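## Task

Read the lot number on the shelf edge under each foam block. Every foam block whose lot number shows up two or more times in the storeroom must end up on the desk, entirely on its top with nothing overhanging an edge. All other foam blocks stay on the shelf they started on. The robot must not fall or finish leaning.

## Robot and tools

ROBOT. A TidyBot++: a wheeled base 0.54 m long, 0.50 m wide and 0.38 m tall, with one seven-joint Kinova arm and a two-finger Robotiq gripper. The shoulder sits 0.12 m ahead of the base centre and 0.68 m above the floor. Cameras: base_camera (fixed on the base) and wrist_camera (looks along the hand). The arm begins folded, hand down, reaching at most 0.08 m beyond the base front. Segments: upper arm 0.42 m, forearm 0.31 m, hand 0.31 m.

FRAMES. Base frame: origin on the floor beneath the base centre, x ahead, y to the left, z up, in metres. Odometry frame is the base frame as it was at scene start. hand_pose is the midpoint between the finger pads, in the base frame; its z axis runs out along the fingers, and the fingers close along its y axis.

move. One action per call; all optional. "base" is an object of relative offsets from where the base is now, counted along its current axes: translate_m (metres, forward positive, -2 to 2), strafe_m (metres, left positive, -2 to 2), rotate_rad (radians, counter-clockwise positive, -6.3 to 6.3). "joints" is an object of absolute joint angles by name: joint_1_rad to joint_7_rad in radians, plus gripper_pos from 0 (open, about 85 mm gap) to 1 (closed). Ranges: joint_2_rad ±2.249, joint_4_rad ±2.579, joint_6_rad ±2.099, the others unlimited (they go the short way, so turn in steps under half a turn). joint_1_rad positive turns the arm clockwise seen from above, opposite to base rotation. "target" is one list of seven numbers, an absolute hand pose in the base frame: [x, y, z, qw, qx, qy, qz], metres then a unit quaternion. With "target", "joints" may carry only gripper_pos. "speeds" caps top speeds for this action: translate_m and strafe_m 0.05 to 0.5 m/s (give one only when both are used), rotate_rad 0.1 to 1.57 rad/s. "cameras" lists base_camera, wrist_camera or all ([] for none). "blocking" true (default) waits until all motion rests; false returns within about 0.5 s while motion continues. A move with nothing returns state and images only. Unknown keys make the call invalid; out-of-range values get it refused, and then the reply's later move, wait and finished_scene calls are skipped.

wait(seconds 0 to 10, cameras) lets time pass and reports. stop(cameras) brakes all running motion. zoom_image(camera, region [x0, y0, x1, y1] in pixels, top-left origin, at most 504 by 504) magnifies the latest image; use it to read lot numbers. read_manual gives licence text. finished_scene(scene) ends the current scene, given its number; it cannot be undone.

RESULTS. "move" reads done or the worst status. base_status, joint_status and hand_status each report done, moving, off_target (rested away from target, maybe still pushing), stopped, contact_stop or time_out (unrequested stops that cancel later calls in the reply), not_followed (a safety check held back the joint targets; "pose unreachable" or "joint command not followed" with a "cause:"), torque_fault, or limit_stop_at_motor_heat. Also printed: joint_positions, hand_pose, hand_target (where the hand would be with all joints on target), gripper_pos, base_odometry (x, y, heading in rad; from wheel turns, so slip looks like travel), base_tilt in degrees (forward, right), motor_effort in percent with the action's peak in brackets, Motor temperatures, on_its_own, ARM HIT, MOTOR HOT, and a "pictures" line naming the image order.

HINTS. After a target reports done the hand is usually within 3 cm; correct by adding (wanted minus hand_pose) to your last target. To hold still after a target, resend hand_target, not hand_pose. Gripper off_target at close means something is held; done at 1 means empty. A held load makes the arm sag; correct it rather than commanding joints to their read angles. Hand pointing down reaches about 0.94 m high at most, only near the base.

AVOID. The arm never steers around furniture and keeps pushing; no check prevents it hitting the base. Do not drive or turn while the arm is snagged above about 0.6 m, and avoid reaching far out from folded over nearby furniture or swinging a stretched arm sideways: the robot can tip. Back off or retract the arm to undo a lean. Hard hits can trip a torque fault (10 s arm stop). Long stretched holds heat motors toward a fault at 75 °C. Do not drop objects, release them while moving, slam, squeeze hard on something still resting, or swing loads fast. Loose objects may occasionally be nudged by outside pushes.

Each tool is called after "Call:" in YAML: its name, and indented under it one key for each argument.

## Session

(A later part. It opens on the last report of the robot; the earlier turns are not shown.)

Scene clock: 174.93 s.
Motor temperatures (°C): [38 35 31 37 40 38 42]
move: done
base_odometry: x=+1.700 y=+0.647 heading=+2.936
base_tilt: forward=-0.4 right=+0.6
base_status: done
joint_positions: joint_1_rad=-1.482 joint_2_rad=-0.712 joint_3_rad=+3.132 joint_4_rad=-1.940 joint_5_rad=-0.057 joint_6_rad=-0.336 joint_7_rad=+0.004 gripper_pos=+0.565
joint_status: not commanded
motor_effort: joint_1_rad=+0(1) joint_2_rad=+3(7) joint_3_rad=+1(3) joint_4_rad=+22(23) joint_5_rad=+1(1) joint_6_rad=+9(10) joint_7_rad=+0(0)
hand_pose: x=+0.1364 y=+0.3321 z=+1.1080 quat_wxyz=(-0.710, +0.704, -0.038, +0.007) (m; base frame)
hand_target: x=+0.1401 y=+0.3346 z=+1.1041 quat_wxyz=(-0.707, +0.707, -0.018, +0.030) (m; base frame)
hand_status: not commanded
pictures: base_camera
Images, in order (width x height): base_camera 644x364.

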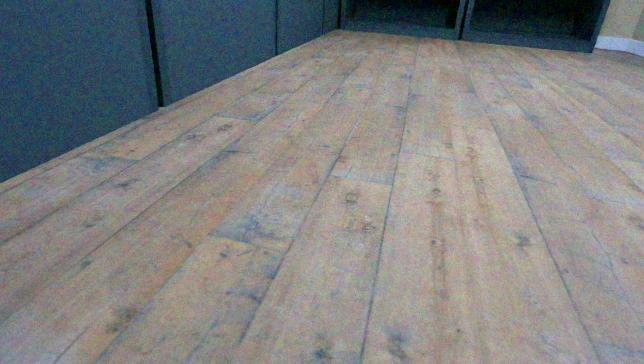

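Call:
move:
  base: {"translate_m":1.35}
  joints: {"joint_1_rad":0.0,"joint_7_rad":1.57}
  cameras: []

Call:
move:
  base: {"rotate_rad":-1.58}

Scene clock: 179.17 s.
Motor temperatures (°C): [38 35 31 37 40 38 42]
move: done
base_odometry: x=+0.378 y=+0.923 heading=+2.935
base_tilt: forward=-0.3 right=+0.6
base_status: done
joint_positions: joint_1_rad=-0.019 joint_2_rad=-0.708 joint_3_rad=+3.132 joint_4_rad=-1.940 joint_5_rad=-0.057 joint_6_rad=-0.336 joint_7_rad=+1.527 gripper_pos=+0.565
joint_status: all done
motor_effort: joint_1_rad=-1(2) joint_2_rad=+2(4) joint_3_rad=+1(3) joint_4_rad=+22(23) joint_5_rad=+0(1) joint_6_rad=+9(10) joint_7_rad=-1(1)
hand_pose: x=+0.4527 y=+0.0185 z=+1.1067 quat_wxyz=(-0.048, +0.706, -0.017, +0.707) (m; base frame)
hand_target: x=+0.4543 y=+0.0026 z=+1.1041 quat_wxyz=(-0.002, +0.707, +0.000, +0.707) (m; base frame)
hand_status: not commanded
pictures: none
No camera images: "cameras" was empty.

Scene clock: 181.47 s.
Motor temperatures (°C): [38 35 31 37 40 38 42]
move: done
base_odometry: x=+0.378 y=+0.923 heading=+1.356
base_tilt: forward=-0.3 right=+0.6
base_status: done
joint_positions: joint_1_rad=-0.015 joint_2_rad=-0.708 joint_3_rad=+3.134 joint_4_rad=-1.940 joint_5_rad=-0.057 joint_6_rad=-0.336 joint_7_rad=+1.527 gripper_pos=+0.565
joint_status: not commanded
motor_effort: joint_1_rad=-1(1) joint_2_rad=+2(4) joint_3_rad=+1(3) joint_4_rad=+22(23) joint_5_rad=+1(1) joint_6_rad=+9(10) joint_7_rad=+0(1)
hand_pose: x=+0.4529 y=+0.0158 z=+1.1067 quat_wxyz=(-0.047, +0.706, -0.019, +0.707) (m; base frame)
hand_target: x=+0.4543 y=+0.0026 z=+1.1041 quat_wxyz=(-0.002, +0.707, +0.000, +0.707) (m; base frame)
hand_status: not commanded
pictures: base_camera, wrist_camera
Images, in order (width x height): base_camera 644x364, wrist_camera 644x476.

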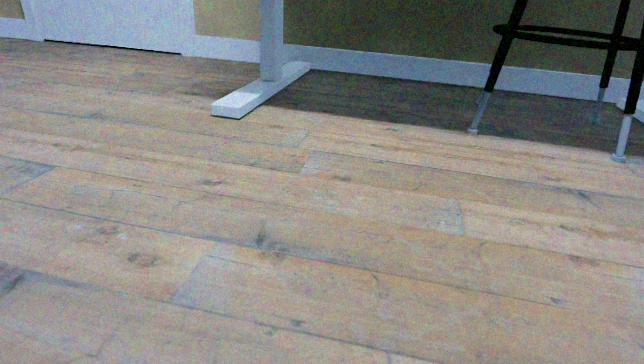

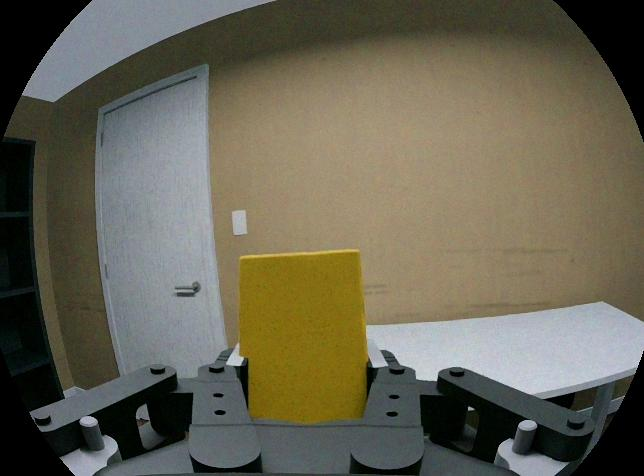

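Call:
move:
  base: {"rotate_rad":-0.16}
  cameras: []

Call:
move:
  base: {"translate_m":0.4,"strafe_m":-0.1}

Scene clock: 182.60 s.
Motor temperatures (°C): [38 35 31 37 40 38 42]
move: done
base_odometry: x=+0.378 y=+0.923 heading=+1.197
base_tilt: forward=-0.3 right=+0.6
base_status: done
joint_positions: joint_1_rad=-0.013 joint_2_rad=-0.708 joint_3_rad=+3.136 joint_4_rad=-1.940 joint_5_rad=-0.057 joint_6_rad=-0.336 joint_7_rad=+1.527 gripper_pos=+0.565
joint_status: not commanded
motor_effort: joint_1_rad=+0(1) joint_2_rad=+2(3) joint_3_rad=+1(3) joint_4_rad=+22(23) joint_5_rad=+0(1) joint_6_rad=+9(10) joint_7_rad=+0(1)
hand_pose: x=+0.4529 y=+0.0147 z=+1.1068 quat_wxyz=(-0.046, +0.706, -0.020, +0.707) (m; base frame)
hand_target: x=+0.4543 y=+0.0026 z=+1.1041 quat_wxyz=(-0.002, +0.707, +0.000, +0.707) (m; base frame)
hand_status: not commanded
pictures: none
No camera images: "cameras" was empty.

Scene clock: 184.63 s.
Motor temperatures (°C): [38 35 31 37 40 38 42]
move: done
base_odometry: x=+0.618 y=+1.259 heading=+1.196
base_tilt: forward=-0.4 right=+0.6
base_status: done
joint_positions: joint_1_rad=-0.013 joint_2_rad=-0.700 joint_3_rad=+3.136 joint_4_rad=-1.940 joint_5_rad=-0.057 joint_6_rad=-0.336 joint_7_rad=+1.527 gripper_pos=+0.565
joint_status: not commanded
motor_effort: joint_1_rad=+0(1) joint_2_rad=+2(8) joint_3_rad=+1(2) joint_4_rad=+22(23) joint_5_rad=+1(1) joint_6_rad=+9(10) joint_7_rad=+0(1)
hand_pose: x=+0.4564 y=+0.0147 z=+1.1040 quat_wxyz=(-0.046, +0.709, -0.020, +0.704) (m; base frame)
hand_target: x=+0.4543 y=+0.0026 z=+1.1041 quat_wxyz=(-0.002, +0.707, +0.000, +0.707) (m; base frame)
hand_status: not commanded
pictures: base_camera, wrist_camera
Images, in order (width x height): base_camera 644x364, wrist_camera 644x476.

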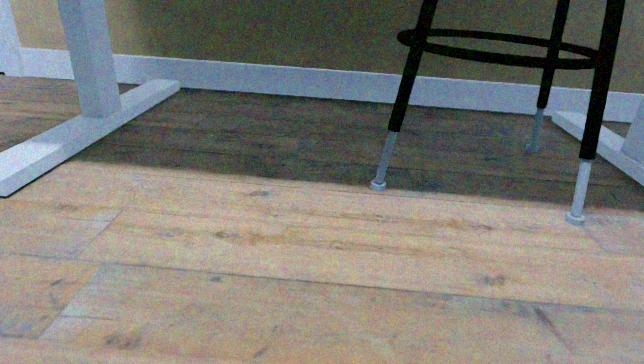

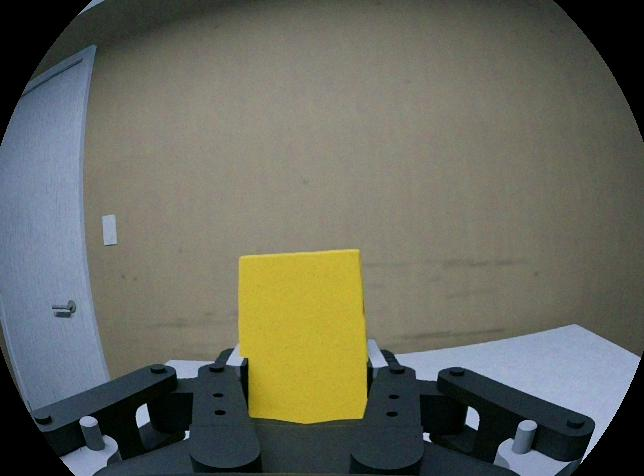

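Call:
move:
  base: {"translate_m":0.22}
  cameras: []

Call:
move:
  joints: {"joint_1_rad":-0.02,"joint_2_rad":0.4,"joint_4_rad":-0.62,"joint_6_rad":-1.9}

Scene clock: 186.70 s.
Motor temperatures (°C): [38 35 31 37 40 38 42]
move: done
base_odometry: x=+0.698 y=+1.464 heading=+1.196
base_tilt: forward=-0.3 right=+0.6
base_status: done
joint_positions: joint_1_rad=-0.013 joint_2_rad=-0.698 joint_3_rad=+3.136 joint_4_rad=-1.940 joint_5_rad=-0.057 joint_6_rad=-0.336 joint_7_rad=+1.527 gripper_pos=+0.565
joint_status: not commanded
motor_effort: joint_1_rad=+0(1) joint_2_rad=+2(5) joint_3_rad=+1(2) joint_4_rad=+21(23) joint_5_rad=+1(1) joint_6_rad=+9(10) joint_7_rad=+0(1)
hand_pose: x=+0.4569 y=+0.0147 z=+1.1036 quat_wxyz=(-0.046, +0.709, -0.020, +0.703) (m; base frame)
hand_target: x=+0.4543 y=+0.0026 z=+1.1041 quat_wxyz=(-0.002, +0.707, +0.000, +0.707) (m; base frame)
hand_status: not commanded
pictures: none
No camera images: "cameras" was empty.

Scene clock: 189.70 s.
Motor temperatures (°C): [38 35 31 37 40 38 42]
move: done
base_odometry: x=+0.698 y=+1.464 heading=+1.196
base_tilt: forward=-0.3 right=+0.6
base_status: not commanded
joint_positions: joint_1_rad=-0.013 joint_2_rad=+0.376 joint_3_rad=+3.136 joint_4_rad=-0.638 joint_5_rad=-0.057 joint_6_rad=-1.847 joint_7_rad=+1.527 gripper_pos=+0.565
joint_status: all done
motor_effort: joint_1_rad=+0(2) joint_2_rad=-29(31) joint_3_rad=+0(1) joint_4_rad=+16(23) joint_5_rad=+0(1) joint_6_rad=+3(10) joint_7_rad=+0(1)
hand_pose: x=+0.6259 y=+0.0272 z=+0.9404 quat_wxyz=(-0.031, +0.990, -0.001, +0.139) (m; base frame)
hand_target: x=+0.6190 y=+0.0133 z=+0.9302 quat_wxyz=(-0.004, +0.994, +0.011, +0.111) (m; base frame)
hand_status: not commanded
pictures: base_camera, wrist_camera
Images, in order (width x height): base_camera 644x364, wrist_camera 644x476.

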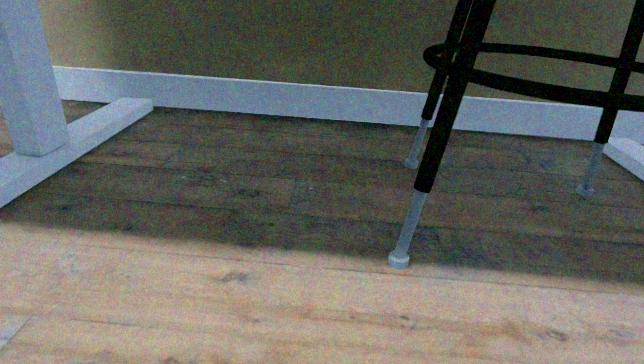

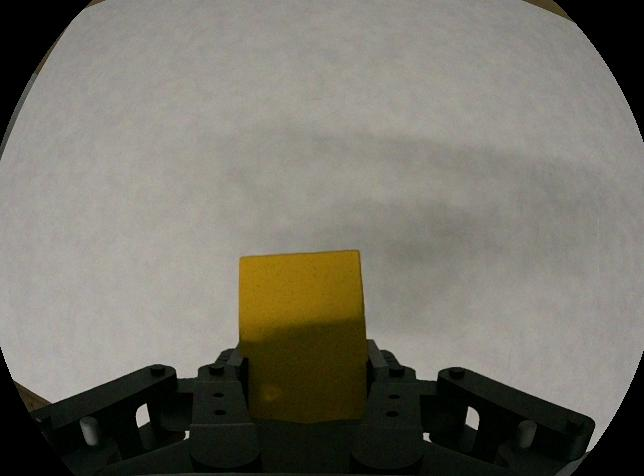

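Call:
move:
  joints: {"joint_2_rad":0.449,"joint_4_rad":-0.937,"joint_6_rad":-1.71}

Call:
move:
  joints: {"joint_2_rad":0.441,"joint_4_rad":-1.015,"joint_6_rad":-1.645}
  cameras: []

Call:
move:
  joints: {"joint_2_rad":0.434,"joint_4_rad":-1.09,"joint_6_rad":-1.58}

Scene clock: 191.37 s.
Motor temperatures (°C): [38 35 31 37 40 38 42]
move: done
base_odometry: x=+0.698 y=+1.464 heading=+1.196
base_tilt: forward=-0.3 right=+0.6
base_status: not commanded
joint_positions: joint_1_rad=-0.013 joint_2_rad=+0.432 joint_3_rad=+3.136 joint_4_rad=-0.912 joint_5_rad=-0.057 joint_6_rad=-1.760 joint_7_rad=+1.527 gripper_pos=+0.565
joint_status: all done
motor_effort: joint_1_rad=+0(1) joint_2_rad=-31(34) joint_3_rad=+0(1) joint_4_rad=+17(19) joint_5_rad=+0(0) joint_6_rad=+1(3) joint_7_rad=+0(1)
hand_pose: x=+0.6124 y=+0.0275 z=+0.8242 quat_wxyz=(-0.030, +0.999, -0.007, +0.018) (m; base frame)
hand_target: x=+0.6247 y=+0.0135 z=+0.8077 quat_wxyz=(-0.003, +1.000, +0.011, +0.023) (m; base frame)
hand_status: not commanded
pictures: base_camera, wrist_camera
Images, in order (width x height): base_camera 644x364, wrist_camera 644x476.

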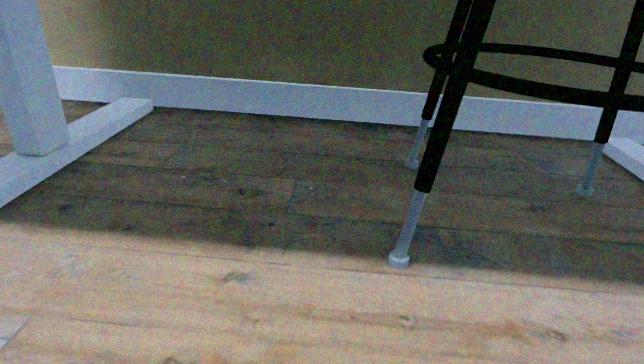

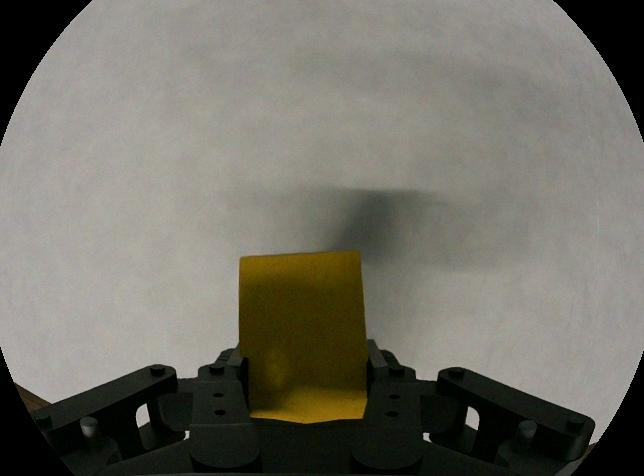

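Scene clock: 192.20 s.
Motor temperatures (°C): [38 35 31 37 40 38 42]
move: done
base_odometry: x=+0.698 y=+1.464 heading=+1.196
base_tilt: forward=-0.3 right=+0.6
base_status: not commanded
joint_positions: joint_1_rad=-0.013 joint_2_rad=+0.432 joint_3_rad=+3.136 joint_4_rad=-0.990 joint_5_rad=-0.057 joint_6_rad=-1.698 joint_7_rad=+1.527 gripper_pos=+0.565
joint_status: all done
motor_effort: joint_1_rad=+0(1) joint_2_rad=-32(34) joint_3_rad=+0(1) joint_4_rad=+17(19) joint_5_rad=+0(0) joint_6_rad=+1(2) joint_7_rad=+0(1)
hand_pose: x=+0.6122 y=+0.0277 z=+0.7999 quat_wxyz=(-0.030, +0.999, -0.009, +0.010) (m; base frame)
hand_target: x=+0.6233 y=+0.0135 z=+0.7873 quat_wxyz=(-0.003, +1.000, +0.011, +0.020) (m; base frame)
hand_status: not commanded
pictures: none
No camera images: "cameras" was empty.

Scene clock: 193.30 s.
Motor temperatures (°C): [38 35 31 37 40 38 42]
move: done
base_odometry: x=+0.698 y=+1.464 heading=+1.196
base_tilt: forward=-0.3 right=+0.6
base_status: not commanded
joint_positions: joint_1_rad=-0.013 joint_2_rad=+0.423 joint_3_rad=+3.136 joint_4_rad=-1.062 joint_5_rad=-0.057 joint_6_rad=-1.633 joint_7_rad=+1.527 gripper_pos=+0.565
joint_status: all done
motor_effort: joint_1_rad=+0(1) joint_2_rad=-31(32) joint_3_rad=+0(1) joint_4_rad=+17(19) joint_5_rad=+0(1) joint_6_rad=+1(2) joint_7_rad=+0(1)
hand_pose: x=+0.6115 y=+0.0279 z=+0.7817 quat_wxyz=(-0.030, +0.999, -0.010, +0.010) (m; base frame)
hand_target: x=+0.6215 y=+0.0135 z=+0.7672 quat_wxyz=(-0.003, +1.000, +0.010, +0.019) (m; base frame)
hand_status: not commanded
pictures: base_camera, wrist_camera
Images, in order (width x height): base_camera 644x364, wrist_camera 644x476.

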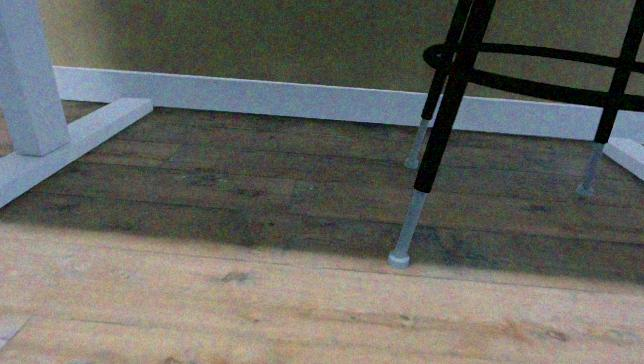

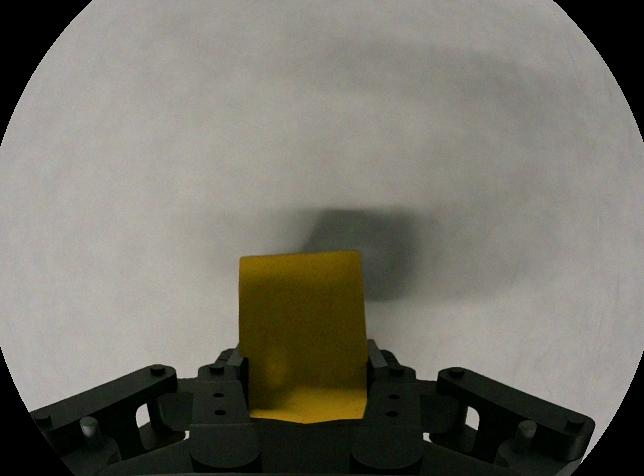

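Call:
move:
  joints: {"joint_2_rad":0.431,"joint_4_rad":-1.13,"joint_6_rad":-1.548}
  cameras: ["wrist_camera"]

Call:
move:
  joints: {"joint_2_rad":0.428,"joint_4_rad":-1.17,"joint_6_rad":-1.516}
  cameras: ["wrist_camera"]

Call:
move:
  joints: {"joint_2_rad":0.426,"joint_4_rad":-1.20,"joint_6_rad":-1.485}
  cameras: ["wrist_camera"]

Scene clock: 199.13 s.
Motor temperatures (°C): [38 35 31 37 40 38 42]
move: off_target
base_odometry: x=+0.698 y=+1.464 heading=+1.196
base_tilt: forward=-0.3 right=+0.6
base_status: not commanded
joint_positions: joint_1_rad=-0.013 joint_2_rad=+0.407 joint_3_rad=+3.136 joint_4_rad=-1.091 joint_5_rad=-0.057 joint_6_rad=-1.605 joint_7_rad=+1.527 gripper_pos=+0.565
joint_status: joint_4_rad off_target (ended at -1.091, target -1.130); the others done
motor_effort: joint_1_rad=-1(1) joint_2_rad=-26(31) joint_3_rad=+0(1) joint_4_rad=+15(18) joint_5_rad=+0(1) joint_6_rad=+2(2) joint_7_rad=+0(1)
hand_pose: x=+0.6106 y=+0.0279 z=+0.7806 quat_wxyz=(-0.030, +0.999, -0.011, +0.018) (m; base frame)
hand_target: x=+0.6191 y=+0.0134 z=+0.7561 quat_wxyz=(-0.003, +1.000, +0.010, +0.016) (m; base frame)
hand_status: not commanded
pictures: wrist_camera
Images, in order (width x height): wrist_camera 644x476.

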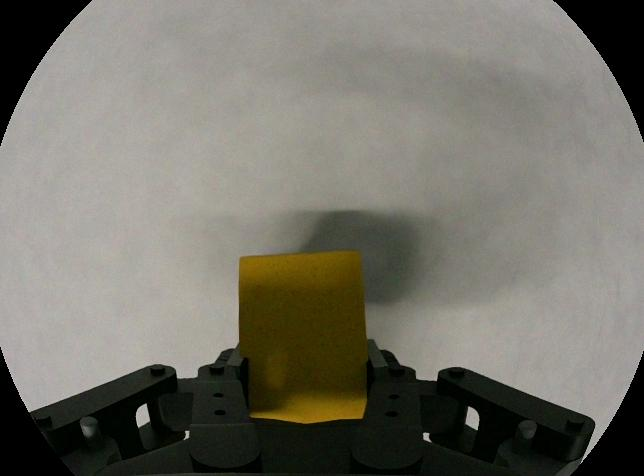

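Scene clock: 199.83 s.
Motor temperatures (°C): [38 35 31 37 40 38 42]
move: off_target
base_odometry: x=+0.698 y=+1.464 heading=+1.196
base_tilt: forward=-0.3 right=+0.6
base_status: not commanded
joint_positions: joint_1_rad=-0.013 joint_2_rad=+0.390 joint_3_rad=+3.136 joint_4_rad=-1.121 joint_5_rad=-0.057 joint_6_rad=-1.575 joint_7_rad=+1.527 gripper_pos=+0.565
joint_status: joint_4_rad off_target (ended at -1.121, target -1.170); the others done
motor_effort: joint_1_rad=-1(1) joint_2_rad=-22(28) joint_3_rad=-1(1) joint_4_rad=+13(15) joint_5_rad=+0(0) joint_6_rad=+2(2) joint_7_rad=+0(1)
hand_pose: x=+0.6095 y=+0.0279 z=+0.7797 quat_wxyz=(-0.030, +0.999, -0.012, +0.027) (m; base frame)
hand_target: x=+0.6163 y=+0.0134 z=+0.7449 quat_wxyz=(-0.003, +1.000, +0.010, +0.014) (m; base frame)
hand_status: not commanded
pictures: wrist_camera
Images, in order (width x height): wrist_camera 644x476.

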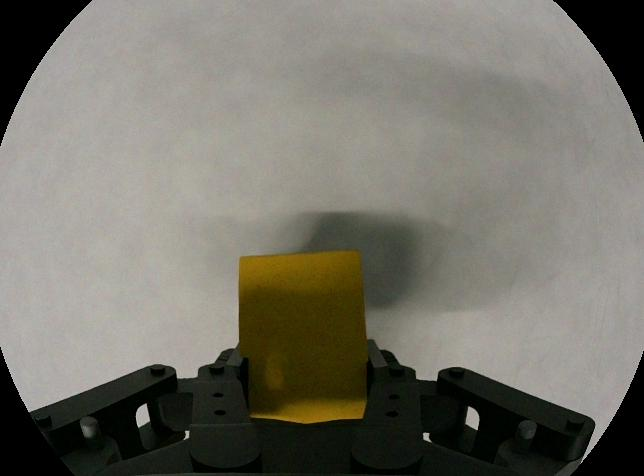

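Scene clock: 200.47 s.
Motor temperatures (°C): [38 35 31 37 40 37 42]
move: off_target
base_odometry: x=+0.698 y=+1.464 heading=+1.196
base_tilt: forward=-0.3 right=+0.6
base_status: not commanded
joint_positions: joint_1_rad=-0.013 joint_2_rad=+0.375 joint_3_rad=+3.136 joint_4_rad=-1.146 joint_5_rad=-0.057 joint_6_rad=-1.549 joint_7_rad=+1.527 gripper_pos=+0.565
joint_status: joint_2_rad off_target (ended at +0.375, target +0.426); joint_4_rad off_target (ended at -1.146, target -1.200); the others done
motor_effort: joint_1_rad=-1(1) joint_2_rad=-20(23) joint_3_rad=+0(0) joint_4_rad=+12(13) joint_5_rad=+0(0) joint_6_rad=+3(4) joint_7_rad=+0(1)
hand_pose: x=+0.6088 y=+0.0279 z=+0.7790 quat_wxyz=(-0.031, +0.999, -0.012, +0.035) (m; base frame)
hand_target: x=+0.6161 y=+0.0134 z=+0.7365 quat_wxyz=(-0.003, +1.000, +0.010, +0.015) (m; base frame)
hand_status: not commanded
pictures: wrist_camera
Images, in order (width x height): wrist_camera 644x476.

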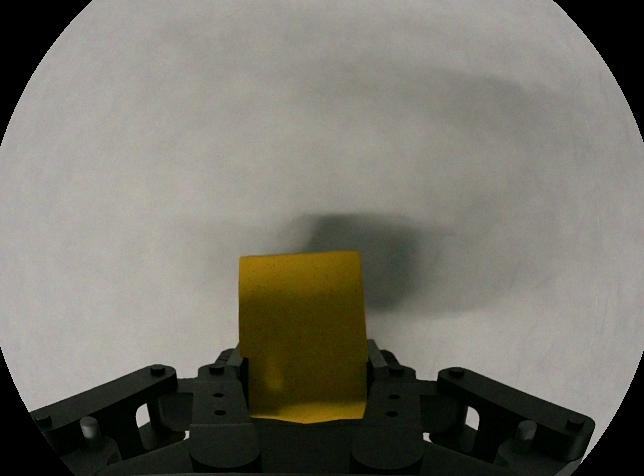

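Call:
move:
  joints: {"joint_2_rad":0.43,"joint_4_rad":-1.115,"joint_6_rad":-1.56}
  cameras: []

Call:
move:
  joints: {"gripper_pos":0.0}
  cameras: ["wrist_camera"]

Call:
move:
  joints: {"joint_2_rad":0.4,"joint_4_rad":-0.62,"joint_6_rad":-1.9}
  cameras: ["wrist_camera"]

Scene clock: 201.53 s.
Motor temperatures (°C): [38 35 31 37 40 37 42]
move: off_target
base_odometry: x=+0.698 y=+1.464 heading=+1.196
base_tilt: forward=-0.3 right=+0.6
base_status: not commanded
joint_positions: joint_1_rad=-0.013 joint_2_rad=+0.387 joint_3_rad=+3.136 joint_4_rad=-1.125 joint_5_rad=-0.057 joint_6_rad=-1.563 joint_7_rad=+1.527 gripper_pos=+0.565
joint_status: joint_2_rad off_target (ended at +0.387, target +0.430); the others done
motor_effort: joint_1_rad=+0(1) joint_2_rad=-25(28) joint_3_rad=+0(0) joint_4_rad=+17(19) joint_5_rad=+1(1) joint_6_rad=+6(7) joint_7_rad=+0(1)
hand_pose: x=+0.6120 y=+0.0280 z=+0.7801 quat_wxyz=(-0.031, +0.999, -0.012, +0.033) (m; base frame)
hand_target: x=+0.6199 y=+0.0134 z=+0.7613 quat_wxyz=(-0.003, +1.000, +0.010, +0.018) (m; base frame)
hand_status: not commanded
pictures: none
No camera images: "cameras" was empty.

Scene clock: 202.47 s.
Motor temperatures (°C): [38 35 30 37 40 37 42]
move: done
base_odometry: x=+0.698 y=+1.464 heading=+1.196
base_tilt: forward=-0.3 right=+0.6
base_status: not commanded
joint_positions: joint_1_rad=-0.013 joint_2_rad=+0.410 joint_3_rad=+3.136 joint_4_rad=-1.125 joint_5_rad=-0.057 joint_6_rad=-1.562 joint_7_rad=+1.527 gripper_pos=+0.000
joint_status: all done
motor_effort: joint_1_rad=-1(1) joint_2_rad=-30(33) joint_3_rad=+0(1) joint_4_rad=+17(19) joint_5_rad=+0(0) joint_6_rad=+1(6) joint_7_rad=-1(1)
hand_pose: x=+0.6142 y=+0.0280 z=+0.7685 quat_wxyz=(-0.030, +0.999, -0.012, +0.021) (m; base frame)
hand_target: x=+0.6199 y=+0.0134 z=+0.7613 quat_wxyz=(-0.003, +1.000, +0.010, +0.018) (m; base frame)
hand_status: not commanded
pictures: wrist_camera
Images, in order (width x height): wrist_camera 644x476.

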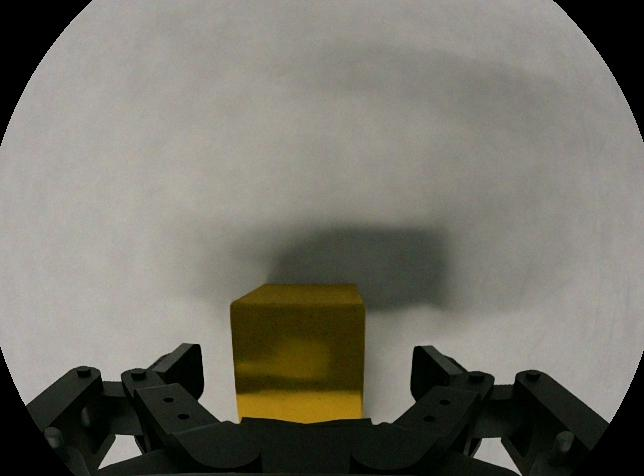

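Scene clock: 204.17 s.
Motor temperatures (°C): [38 35 30 37 40 37 42]
move: done
base_odometry: x=+0.698 y=+1.464 heading=+1.196
base_tilt: forward=-0.3 right=+0.6
base_status: not commanded
joint_positions: joint_1_rad=-0.013 joint_2_rad=+0.398 joint_3_rad=+3.136 joint_4_rad=-0.636 joint_5_rad=-0.057 joint_6_rad=-1.846 joint_7_rad=+1.527 gripper_pos=+0.000
joint_status: all done
motor_effort: joint_1_rad=+0(1) joint_2_rad=-30(34) joint_3_rad=+0(1) joint_4_rad=+16(19) joint_5_rad=+0(0) joint_6_rad=+2(4) joint_7_rad=+0(1)
hand_pose: x=+0.6319 y=+0.0273 z=+0.9304 quat_wxyz=(-0.031, +0.991, -0.001, +0.130) (m; base frame)
hand_target: x=+0.6190 y=+0.0133 z=+0.9302 quat_wxyz=(-0.004, +0.994, +0.011, +0.111) (m; base frame)
hand_status: not commanded
pictures: wrist_camera
Images, in order (width x height): wrist_camera 644x476.

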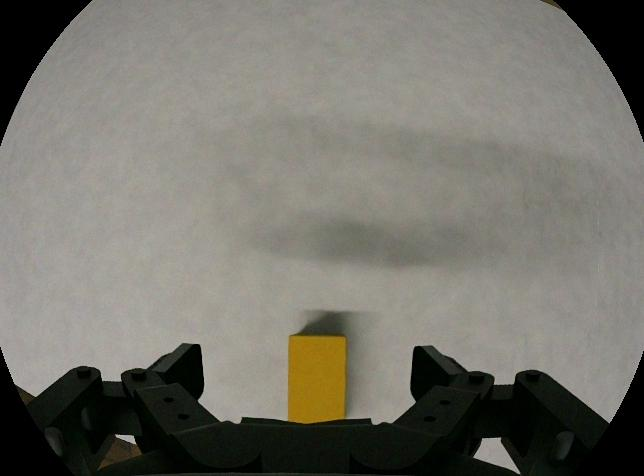

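Call:
move:
  joints: {"joint_2_rad":-0.707,"joint_4_rad":-1.947,"joint_6_rad":-0.33}
  base: {"translate_m":-0.7}
  cameras: []

Call:
move:
  base: {"rotate_rad":1.52}

Scene clock: 207.37 s.
Motor temperatures (°C): [38 35 30 37 40 37 42]
move: done
base_odometry: x=+0.442 y=+0.812 heading=+1.194
base_tilt: forward=-0.4 right=+0.6
base_status: done
joint_positions: joint_1_rad=-0.013 joint_2_rad=-0.701 joint_3_rad=+3.136 joint_4_rad=-1.916 joint_5_rad=-0.057 joint_6_rad=-0.388 joint_7_rad=+1.527 gripper_pos=+0.000
joint_status: all done
motor_effort: joint_1_rad=-1(2) joint_2_rad=+2(36) joint_3_rad=+1(1) joint_4_rad=+22(22) joint_5_rad=+1(1) joint_6_rad=+9(10) joint_7_rad=+0(1)
hand_pose: x=+0.4533 y=+0.0156 z=+1.1028 quat_wxyz=(-0.046, +0.718, -0.019, +0.694) (m; base frame)
hand_target: x=+0.4542 y=+0.0093 z=+1.1041 quat_wxyz=(-0.009, +0.707, +0.007, +0.707) (m; base frame)
hand_status: not commanded
pictures: none
No camera images: "cameras" was empty.

Scene clock: 212.00 s.
Motor temperatures (°C): [38 35 30 37 40 37 42]
move: time_out
base_odometry: x=+0.442 y=+0.815 heading=+1.370
base_tilt: forward=-0.4 right=+0.6
base_status: rotate_rad time_out (by the wheels' count: +0.175 of +1.520)
joint_positions: joint_1_rad=-0.017 joint_2_rad=-0.704 joint_3_rad=+3.135 joint_4_rad=-1.918 joint_5_rad=-0.057 joint_6_rad=-0.383 joint_7_rad=+1.528 gripper_pos=+0.000
joint_status: not commanded
motor_effort: joint_1_rad=+0(3) joint_2_rad=+3(9) joint_3_rad=+1(6) joint_4_rad=+21(24) joint_5_rad=+0(2) joint_6_rad=+8(10) joint_7_rad=+0(1)
hand_pose: x=+0.4520 y=+0.0169 z=+1.1041 quat_wxyz=(-0.047, +0.716, -0.018, +0.696) (m; base frame)
hand_target: x=+0.4542 y=+0.0093 z=+1.1041 quat_wxyz=(-0.009, +0.707, +0.007, +0.707) (m; base frame)
hand_status: not commanded
pictures: base_camera, wrist_camera
Images, in order (width x height): base_camera 644x364, wrist_camera 644x476.

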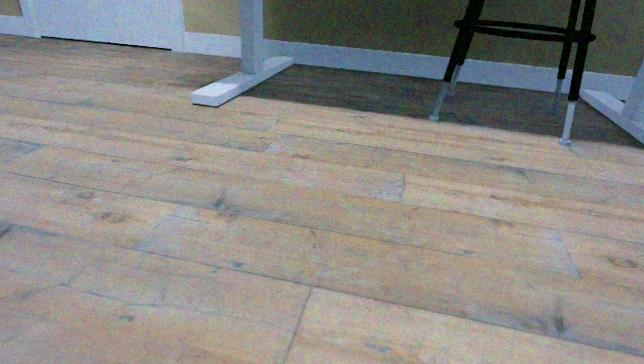

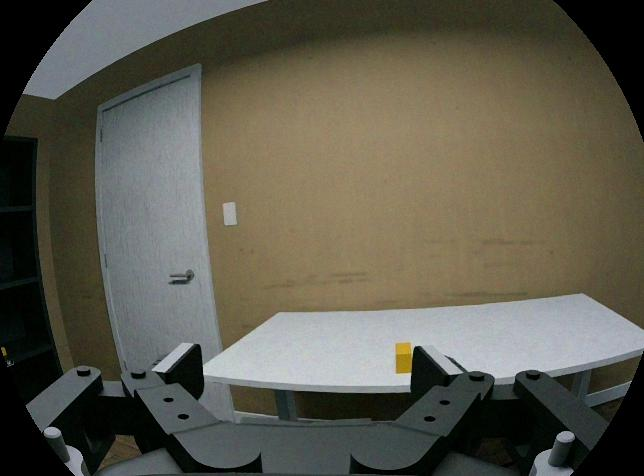

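Call:
move:
  base: {"translate_m":0.15}
  cameras: []

Call:
move:
  base: {"rotate_rad":1.35}

Scene clock: 213.60 s.
Motor temperatures (°C): [38 35 30 37 40 38 42]
move: done
base_odometry: x=+0.472 y=+0.962 heading=+1.371
base_tilt: forward=-0.3 right=+0.6
base_status: done
joint_positions: joint_1_rad=-0.017 joint_2_rad=-0.700 joint_3_rad=+3.135 joint_4_rad=-1.919 joint_5_rad=-0.057 joint_6_rad=-0.383 joint_7_rad=+1.528 gripper_pos=+0.000
joint_status: not commanded
motor_effort: joint_1_rad=+0(1) joint_2_rad=+3(7) joint_3_rad=+1(2) joint_4_rad=+21(23) joint_5_rad=+1(1) joint_6_rad=+9(10) joint_7_rad=+0(1)
hand_pose: x=+0.4538 y=+0.0169 z=+1.1024 quat_wxyz=(-0.047, +0.718, -0.018, +0.695) (m; base frame)
hand_target: x=+0.4542 y=+0.0093 z=+1.1041 quat_wxyz=(-0.009, +0.707, +0.007, +0.707) (m; base frame)
hand_status: not commanded
pictures: none
No camera images: "cameras" was empty.

Scene clock: 215.73 s.
Motor temperatures (°C): [38 35 30 37 40 38 42]
move: done
base_odometry: x=+0.472 y=+0.962 heading=+2.720
base_tilt: forward=-0.3 right=+0.6
base_status: done
joint_positions: joint_1_rad=-0.017 joint_2_rad=-0.700 joint_3_rad=+3.135 joint_4_rad=-1.919 joint_5_rad=-0.057 joint_6_rad=-0.382 joint_7_rad=+1.528 gripper_pos=+0.000
joint_status: not commanded
motor_effort: joint_1_rad=+0(2) joint_2_rad=+2(4) joint_3_rad=+1(2) joint_4_rad=+21(23) joint_5_rad=+1(1) joint_6_rad=+9(9) joint_7_rad=+0(1)
hand_pose: x=+0.4538 y=+0.0169 z=+1.1024 quat_wxyz=(-0.047, +0.718, -0.018, +0.695) (m; base frame)
hand_target: x=+0.4542 y=+0.0093 z=+1.1041 quat_wxyz=(-0.009, +0.707, +0.007, +0.707) (m; base frame)
hand_status: not commanded
pictures: base_camera, wrist_camera
Images, in order (width x height): base_camera 644x364, wrist_camera 644x476.

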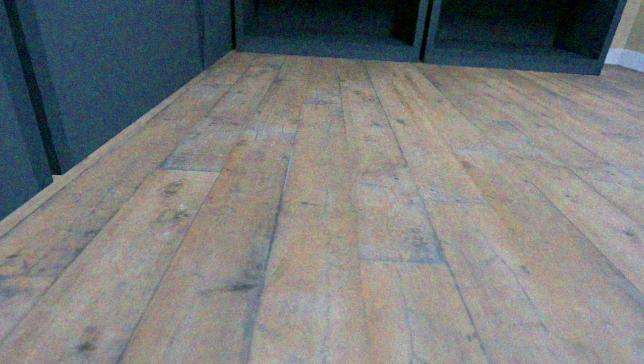

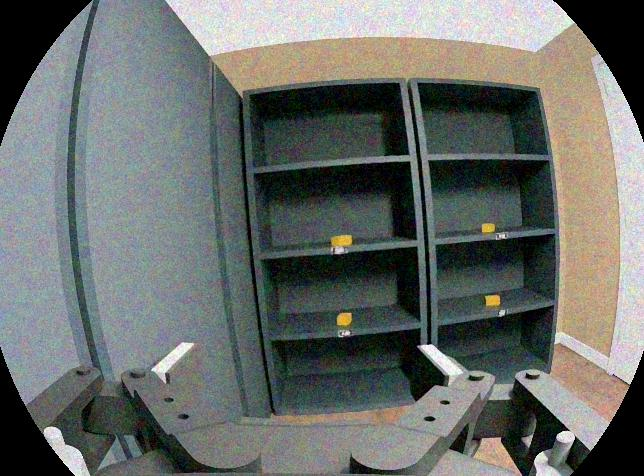

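Call:
move:
  base: {"rotate_rad":-0.06}
  cameras: []

Call:
move:
  base: {"translate_m":0.95}

Call:
zoom_image:
  camera: "wrist_camera"
  region: [250, 230, 450, 420]

Scene clock: 216.63 s.
Motor temperatures (°C): [38 35 30 37 40 38 42]
move: done
base_odometry: x=+0.472 y=+0.962 heading=+2.661
base_tilt: forward=-0.4 right=+0.6
base_status: done
joint_positions: joint_1_rad=-0.017 joint_2_rad=-0.700 joint_3_rad=+3.137 joint_4_rad=-1.919 joint_5_rad=-0.057 joint_6_rad=-0.382 joint_7_rad=+1.528 gripper_pos=+0.000
joint_status: not commanded
motor_effort: joint_1_rad=-1(1) joint_2_rad=+3(3) joint_3_rad=+1(2) joint_4_rad=+21(22) joint_5_rad=+0(1) joint_6_rad=+9(9) joint_7_rad=+0(0)
hand_pose: x=+0.4539 y=+0.0162 z=+1.1025 quat_wxyz=(-0.047, +0.718, -0.019, +0.695) (m; base frame)
hand_target: x=+0.4542 y=+0.0093 z=+1.1041 quat_wxyz=(-0.009, +0.707, +0.007, +0.707) (m; base frame)
hand_status: not commanded
pictures: none
No camera images: "cameras" was empty.

Scene clock: 219.70 s.
Motor temperatures (°C): [38 35 30 37 40 38 42]
move: done
base_odometry: x=-0.370 y=+1.401 heading=+2.662
base_tilt: forward=-0.3 right=+0.6
base_status: done
joint_positions: joint_1_rad=-0.017 joint_2_rad=-0.703 joint_3_rad=+3.137 joint_4_rad=-1.920 joint_5_rad=-0.057 joint_6_rad=-0.382 joint_7_rad=+1.528 gripper_pos=+0.000
joint_status: not commanded
motor_effort: joint_1_rad=+0(1) joint_2_rad=+2(7) joint_3_rad=+1(1) joint_4_rad=+21(23) joint_5_rad=+1(1) joint_6_rad=+9(9) joint_7_rad=+0(1)
hand_pose: x=+0.4528 y=+0.0162 z=+1.1033 quat_wxyz=(-0.047, +0.716, -0.018, +0.696) (m; base frame)
hand_target: x=+0.4542 y=+0.0093 z=+1.1041 quat_wxyz=(-0.009, +0.707, +0.007, +0.707) (m; base frame)
hand_status: not commanded
pictures: base_camera, wrist_camera
Images, in order (width x height): base_camera 644x364, wrist_camera 644x476.

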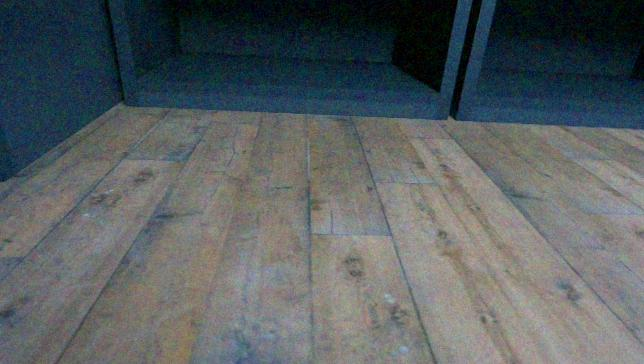

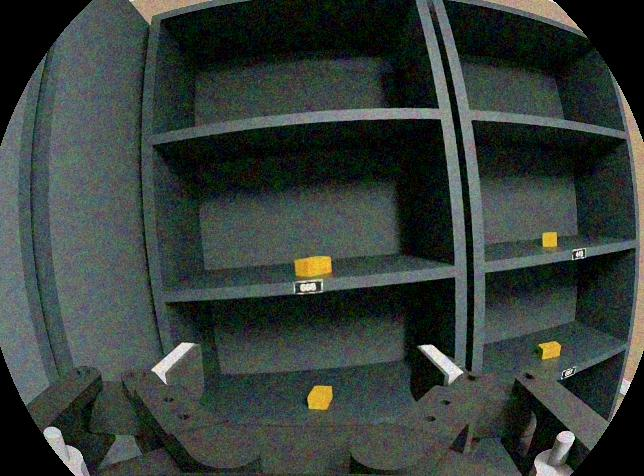

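Scaled by 2.520.

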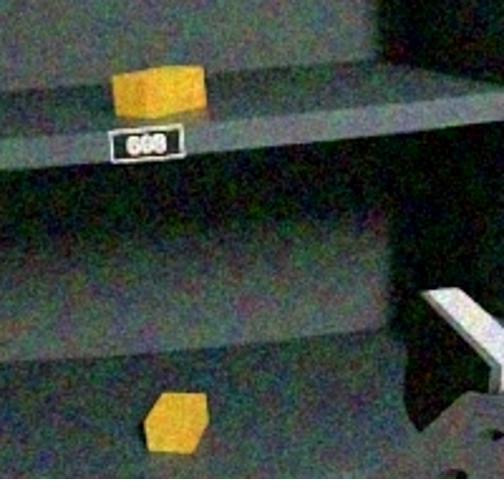

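Call:
move:
  base: {"translate_m":0.45}

Call:
zoom_image:
  camera: "wrist_camera"
  region: [230, 220, 430, 420]

Scene clock: 222.10 s.
Motor temperatures (°C): [38 35 30 37 40 38 42]
move: done
base_odometry: x=-0.770 y=+1.609 heading=+2.663
base_tilt: forward=-0.3 right=+0.6
base_status: done
joint_positions: joint_1_rad=-0.017 joint_2_rad=-0.699 joint_3_rad=+3.137 joint_4_rad=-1.920 joint_5_rad=-0.057 joint_6_rad=-0.381 joint_7_rad=+1.528 gripper_pos=+0.000
joint_status: not commanded
motor_effort: joint_1_rad=+0(1) joint_2_rad=+3(6) joint_3_rad=+1(1) joint_4_rad=+21(23) joint_5_rad=+1(1) joint_6_rad=+8(10) joint_7_rad=+0(1)
hand_pose: x=+0.4543 y=+0.0162 z=+1.1019 quat_wxyz=(-0.047, +0.718, -0.019, +0.695) (m; base frame)
hand_target: x=+0.4542 y=+0.0093 z=+1.1041 quat_wxyz=(-0.009, +0.707, +0.007, +0.707) (m; base frame)
hand_status: not commanded
pictures: base_camera, wrist_camera
Images, in order (width x height): base_camera 644x364, wrist_camera 644x476.

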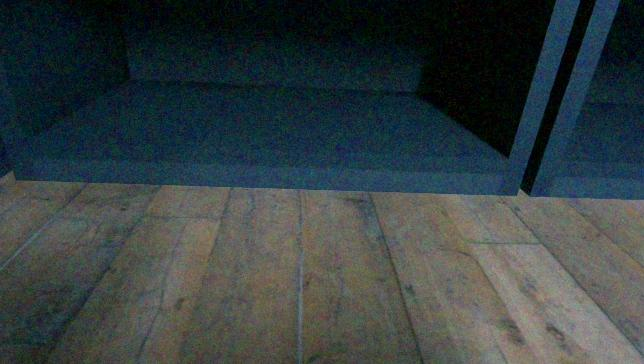

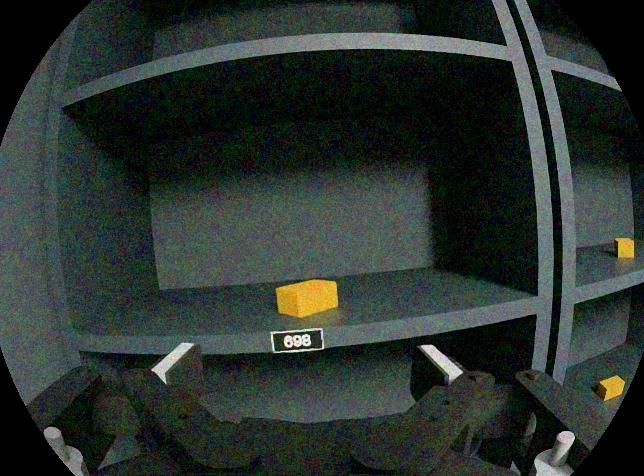

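Scaled by 2.520.

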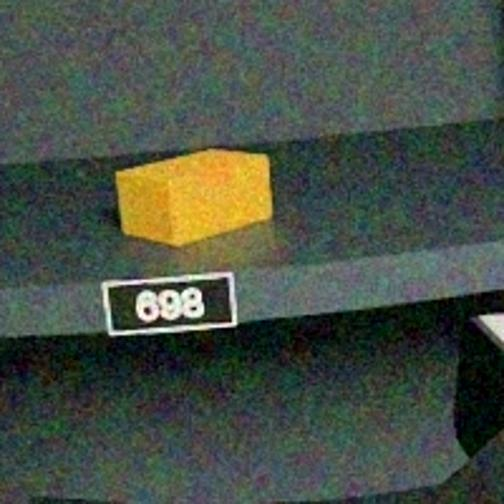

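Call:
move:
  base: {"translate_m":0.25}
  cameras: []

Call:
move:
  joints: {"joint_2_rad":0.111,"joint_4_rad":-0.791,"joint_6_rad":-1.498,"joint_5_rad":0.0}

Scene clock: 225.10 s.
Motor temperatures (°C): [38 35 30 37 40 38 42]
move: done
base_odometry: x=-0.992 y=+1.724 heading=+2.664
base_tilt: forward=-0.3 right=+0.6
base_status: done
joint_positions: joint_1_rad=-0.017 joint_2_rad=-0.698 joint_3_rad=+3.137 joint_4_rad=-1.921 joint_5_rad=-0.057 joint_6_rad=-0.381 joint_7_rad=+1.528 gripper_pos=+0.000
joint_status: not commanded
motor_effort: joint_1_rad=+0(1) joint_2_rad=+2(6) joint_3_rad=+1(1) joint_4_rad=+22(23) joint_5_rad=+1(1) joint_6_rad=+9(9) joint_7_rad=+0(1)
hand_pose: x=+0.4547 y=+0.0162 z=+1.1015 quat_wxyz=(-0.047, +0.718, -0.019, +0.694) (m; base frame)
hand_target: x=+0.4542 y=+0.0093 z=+1.1041 quat_wxyz=(-0.009, +0.707, +0.007, +0.707) (m; base frame)
hand_status: not commanded
pictures: none
No camera images: "cameras" was empty.

Scene clock: 227.90 s.
Motor temperatures (°C): [38 35 30 37 40 38 42]
move: done
base_odometry: x=-0.992 y=+1.724 heading=+2.664
base_tilt: forward=-0.3 right=+0.6
base_status: not commanded
joint_positions: joint_1_rad=-0.017 joint_2_rad=+0.089 joint_3_rad=+3.137 joint_4_rad=-0.808 joint_5_rad=-0.057 joint_6_rad=-1.447 joint_7_rad=+1.528 gripper_pos=+0.000
joint_status: all done
motor_effort: joint_1_rad=-1(1) joint_2_rad=-20(22) joint_3_rad=+0(1) joint_4_rad=+17(23) joint_5_rad=+0(2) joint_6_rad=+6(10) joint_7_rad=+0(1)
hand_pose: x=+0.6240 y=+0.0297 z=+1.0800 quat_wxyz=(-0.040, +0.921, -0.002, +0.387) (m; base frame)
hand_target: x=+0.6224 y=+0.0121 z=+1.0654 quat_wxyz=(-0.004, +0.932, +0.010, +0.362) (m; base frame)
hand_status: not commanded
pictures: base_camera, wrist_camera
Images, in order (width x height): base_camera 644x364, wrist_camera 644x476.

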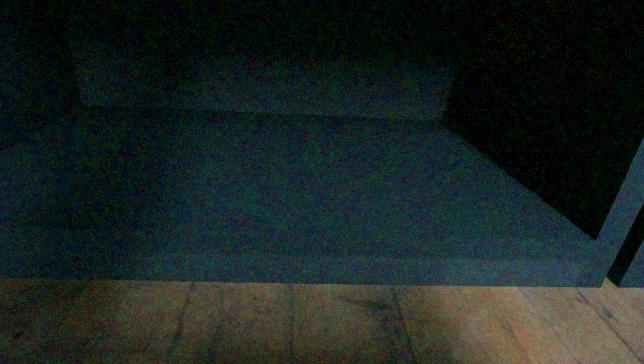

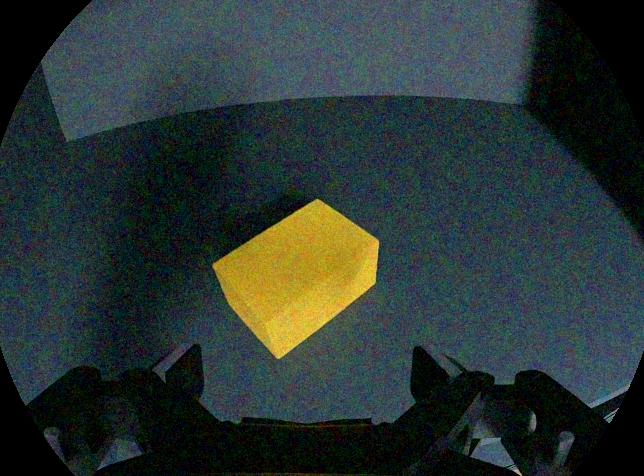

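Call:
move:
  base: {"translate_m":0.025}
  joints: {"joint_7_rad":0.68}
  cameras: []

Call:
move:
  joints: {"joint_2_rad":0.4,"joint_4_rad":-0.29,"joint_6_rad":-1.97}

Scene clock: 229.87 s.
Motor temperatures (°C): [38 35 30 37 40 37 42]
move: done
base_odometry: x=-1.014 y=+1.735 heading=+2.665
base_tilt: forward=-0.3 right=+0.6
base_status: done
joint_positions: joint_1_rad=-0.017 joint_2_rad=+0.106 joint_3_rad=+3.137 joint_4_rad=-0.804 joint_5_rad=-0.057 joint_6_rad=-1.452 joint_7_rad=+0.720 gripper_pos=+0.000
joint_status: all done
motor_effort: joint_1_rad=-1(1) joint_2_rad=-21(24) joint_3_rad=+0(1) joint_4_rad=+17(19) joint_5_rad=+0(1) joint_6_rad=+6(7) joint_7_rad=+0(1)
hand_pose: x=+0.6296 y=+0.0298 z=+1.0722 quat_wxyz=(-0.186, +0.849, -0.366, +0.333) (m; base frame)
hand_target: x=+0.6224 y=+0.0121 z=+1.0654 quat_wxyz=(-0.160, +0.845, -0.392, +0.325) (m; base frame)
hand_status: not commanded
pictures: none
No camera images: "cameras" was empty.

Scene clock: 231.90 s.
Motor temperatures (°C): [38 35 30 37 40 37 42]
move: done
base_odometry: x=-1.014 y=+1.735 heading=+2.665
base_tilt: forward=-0.3 right=+0.6
base_status: not commanded
joint_positions: joint_1_rad=-0.017 joint_2_rad=+0.376 joint_3_rad=+3.137 joint_4_rad=-0.309 joint_5_rad=-0.057 joint_6_rad=-1.918 joint_7_rad=+0.720 gripper_pos=+0.000
joint_status: all done
motor_effort: joint_1_rad=+0(1) joint_2_rad=-27(28) joint_3_rad=+0(0) joint_4_rad=+14(18) joint_5_rad=+0(1) joint_6_rad=+5(7) joint_7_rad=+0(1)
hand_pose: x=+0.6313 y=+0.0283 z=+1.0496 quat_wxyz=(-0.134, +0.888, -0.373, +0.231) (m; base frame)
hand_target: x=+0.6270 y=+0.0120 z=+1.0359 quat_wxyz=(-0.105, +0.881, -0.409, +0.214) (m; base frame)
hand_status: not commanded
pictures: base_camera, wrist_camera
Images, in order (width x height): base_camera 644x364, wrist_camera 644x476.

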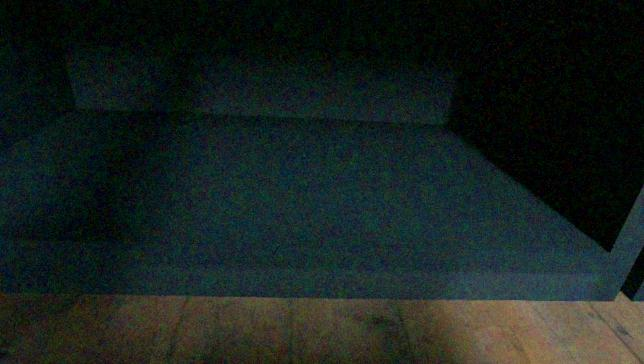

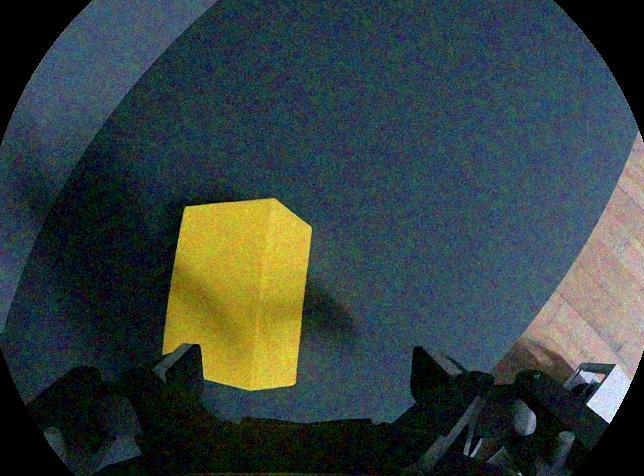

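Call:
move:
  joints: {"joint_2_rad":0.25,"joint_4_rad":-0.45,"joint_6_rad":-1.85}
  cameras: []

Call:
move:
  base: {"translate_m":0.05,"strafe_m":0.01}

Scene clock: 233.63 s.
Motor temperatures (°C): [38 35 30 37 40 37 42]
move: done
base_odometry: x=-1.014 y=+1.735 heading=+2.665
base_tilt: forward=-0.3 right=+0.6
base_status: not commanded
joint_positions: joint_1_rad=-0.017 joint_2_rad=+0.242 joint_3_rad=+3.137 joint_4_rad=-0.422 joint_5_rad=-0.057 joint_6_rad=-1.896 joint_7_rad=+0.720 gripper_pos=+0.000
joint_status: all done
motor_effort: joint_1_rad=+0(1) joint_2_rad=-21(29) joint_3_rad=+0(1) joint_4_rad=+13(15) joint_5_rad=+0(1) joint_6_rad=+5(6) joint_7_rad=+0(1)
hand_pose: x=+0.5835 y=+0.0277 z=+1.0779 quat_wxyz=(-0.142, +0.883, -0.371, +0.249) (m; base frame)
hand_target: x=+0.5991 y=+0.0115 z=+1.0715 quat_wxyz=(-0.129, +0.868, -0.403, +0.262) (m; base frame)
hand_status: not commanded
pictures: none
No camera images: "cameras" was empty.

Scene clock: 234.77 s.
Motor temperatures (°C): [38 35 30 37 40 37 42]
move: done
base_odometry: x=-1.063 y=+1.749 heading=+2.665
base_tilt: forward=-0.3 right=+0.6
base_status: done
joint_positions: joint_1_rad=-0.017 joint_2_rad=+0.246 joint_3_rad=+3.137 joint_4_rad=-0.426 joint_5_rad=-0.057 joint_6_rad=-1.895 joint_7_rad=+0.720 gripper_pos=+0.000
joint_status: not commanded
motor_effort: joint_1_rad=-1(2) joint_2_rad=-22(27) joint_3_rad=+0(1) joint_4_rad=+14(15) joint_5_rad=+0(1) joint_6_rad=+5(6) joint_7_rad=+0(1)
hand_pose: x=+0.5855 y=+0.0277 z=+1.0746 quat_wxyz=(-0.141, +0.884, -0.371, +0.246) (m; base frame)
hand_target: x=+0.5991 y=+0.0115 z=+1.0715 quat_wxyz=(-0.129, +0.868, -0.403, +0.262) (m; base frame)
hand_status: not commanded
pictures: base_camera, wrist_camera
Images, in order (width x height): base_camera 644x364, wrist_camera 644x476.

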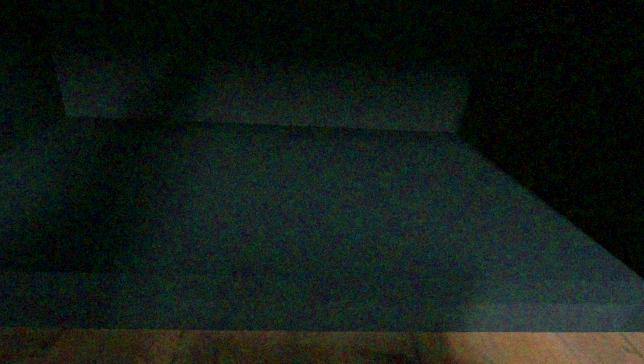

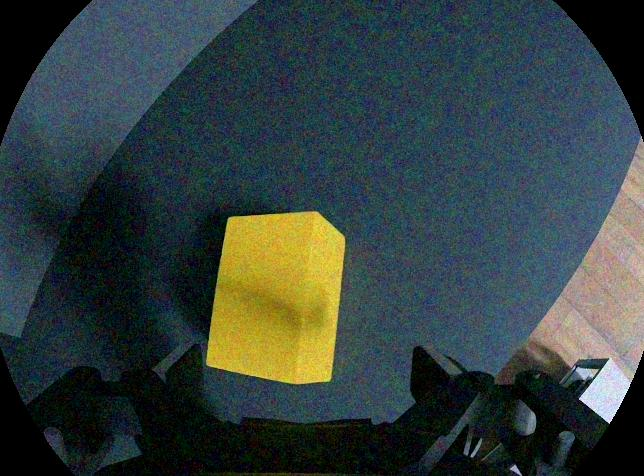

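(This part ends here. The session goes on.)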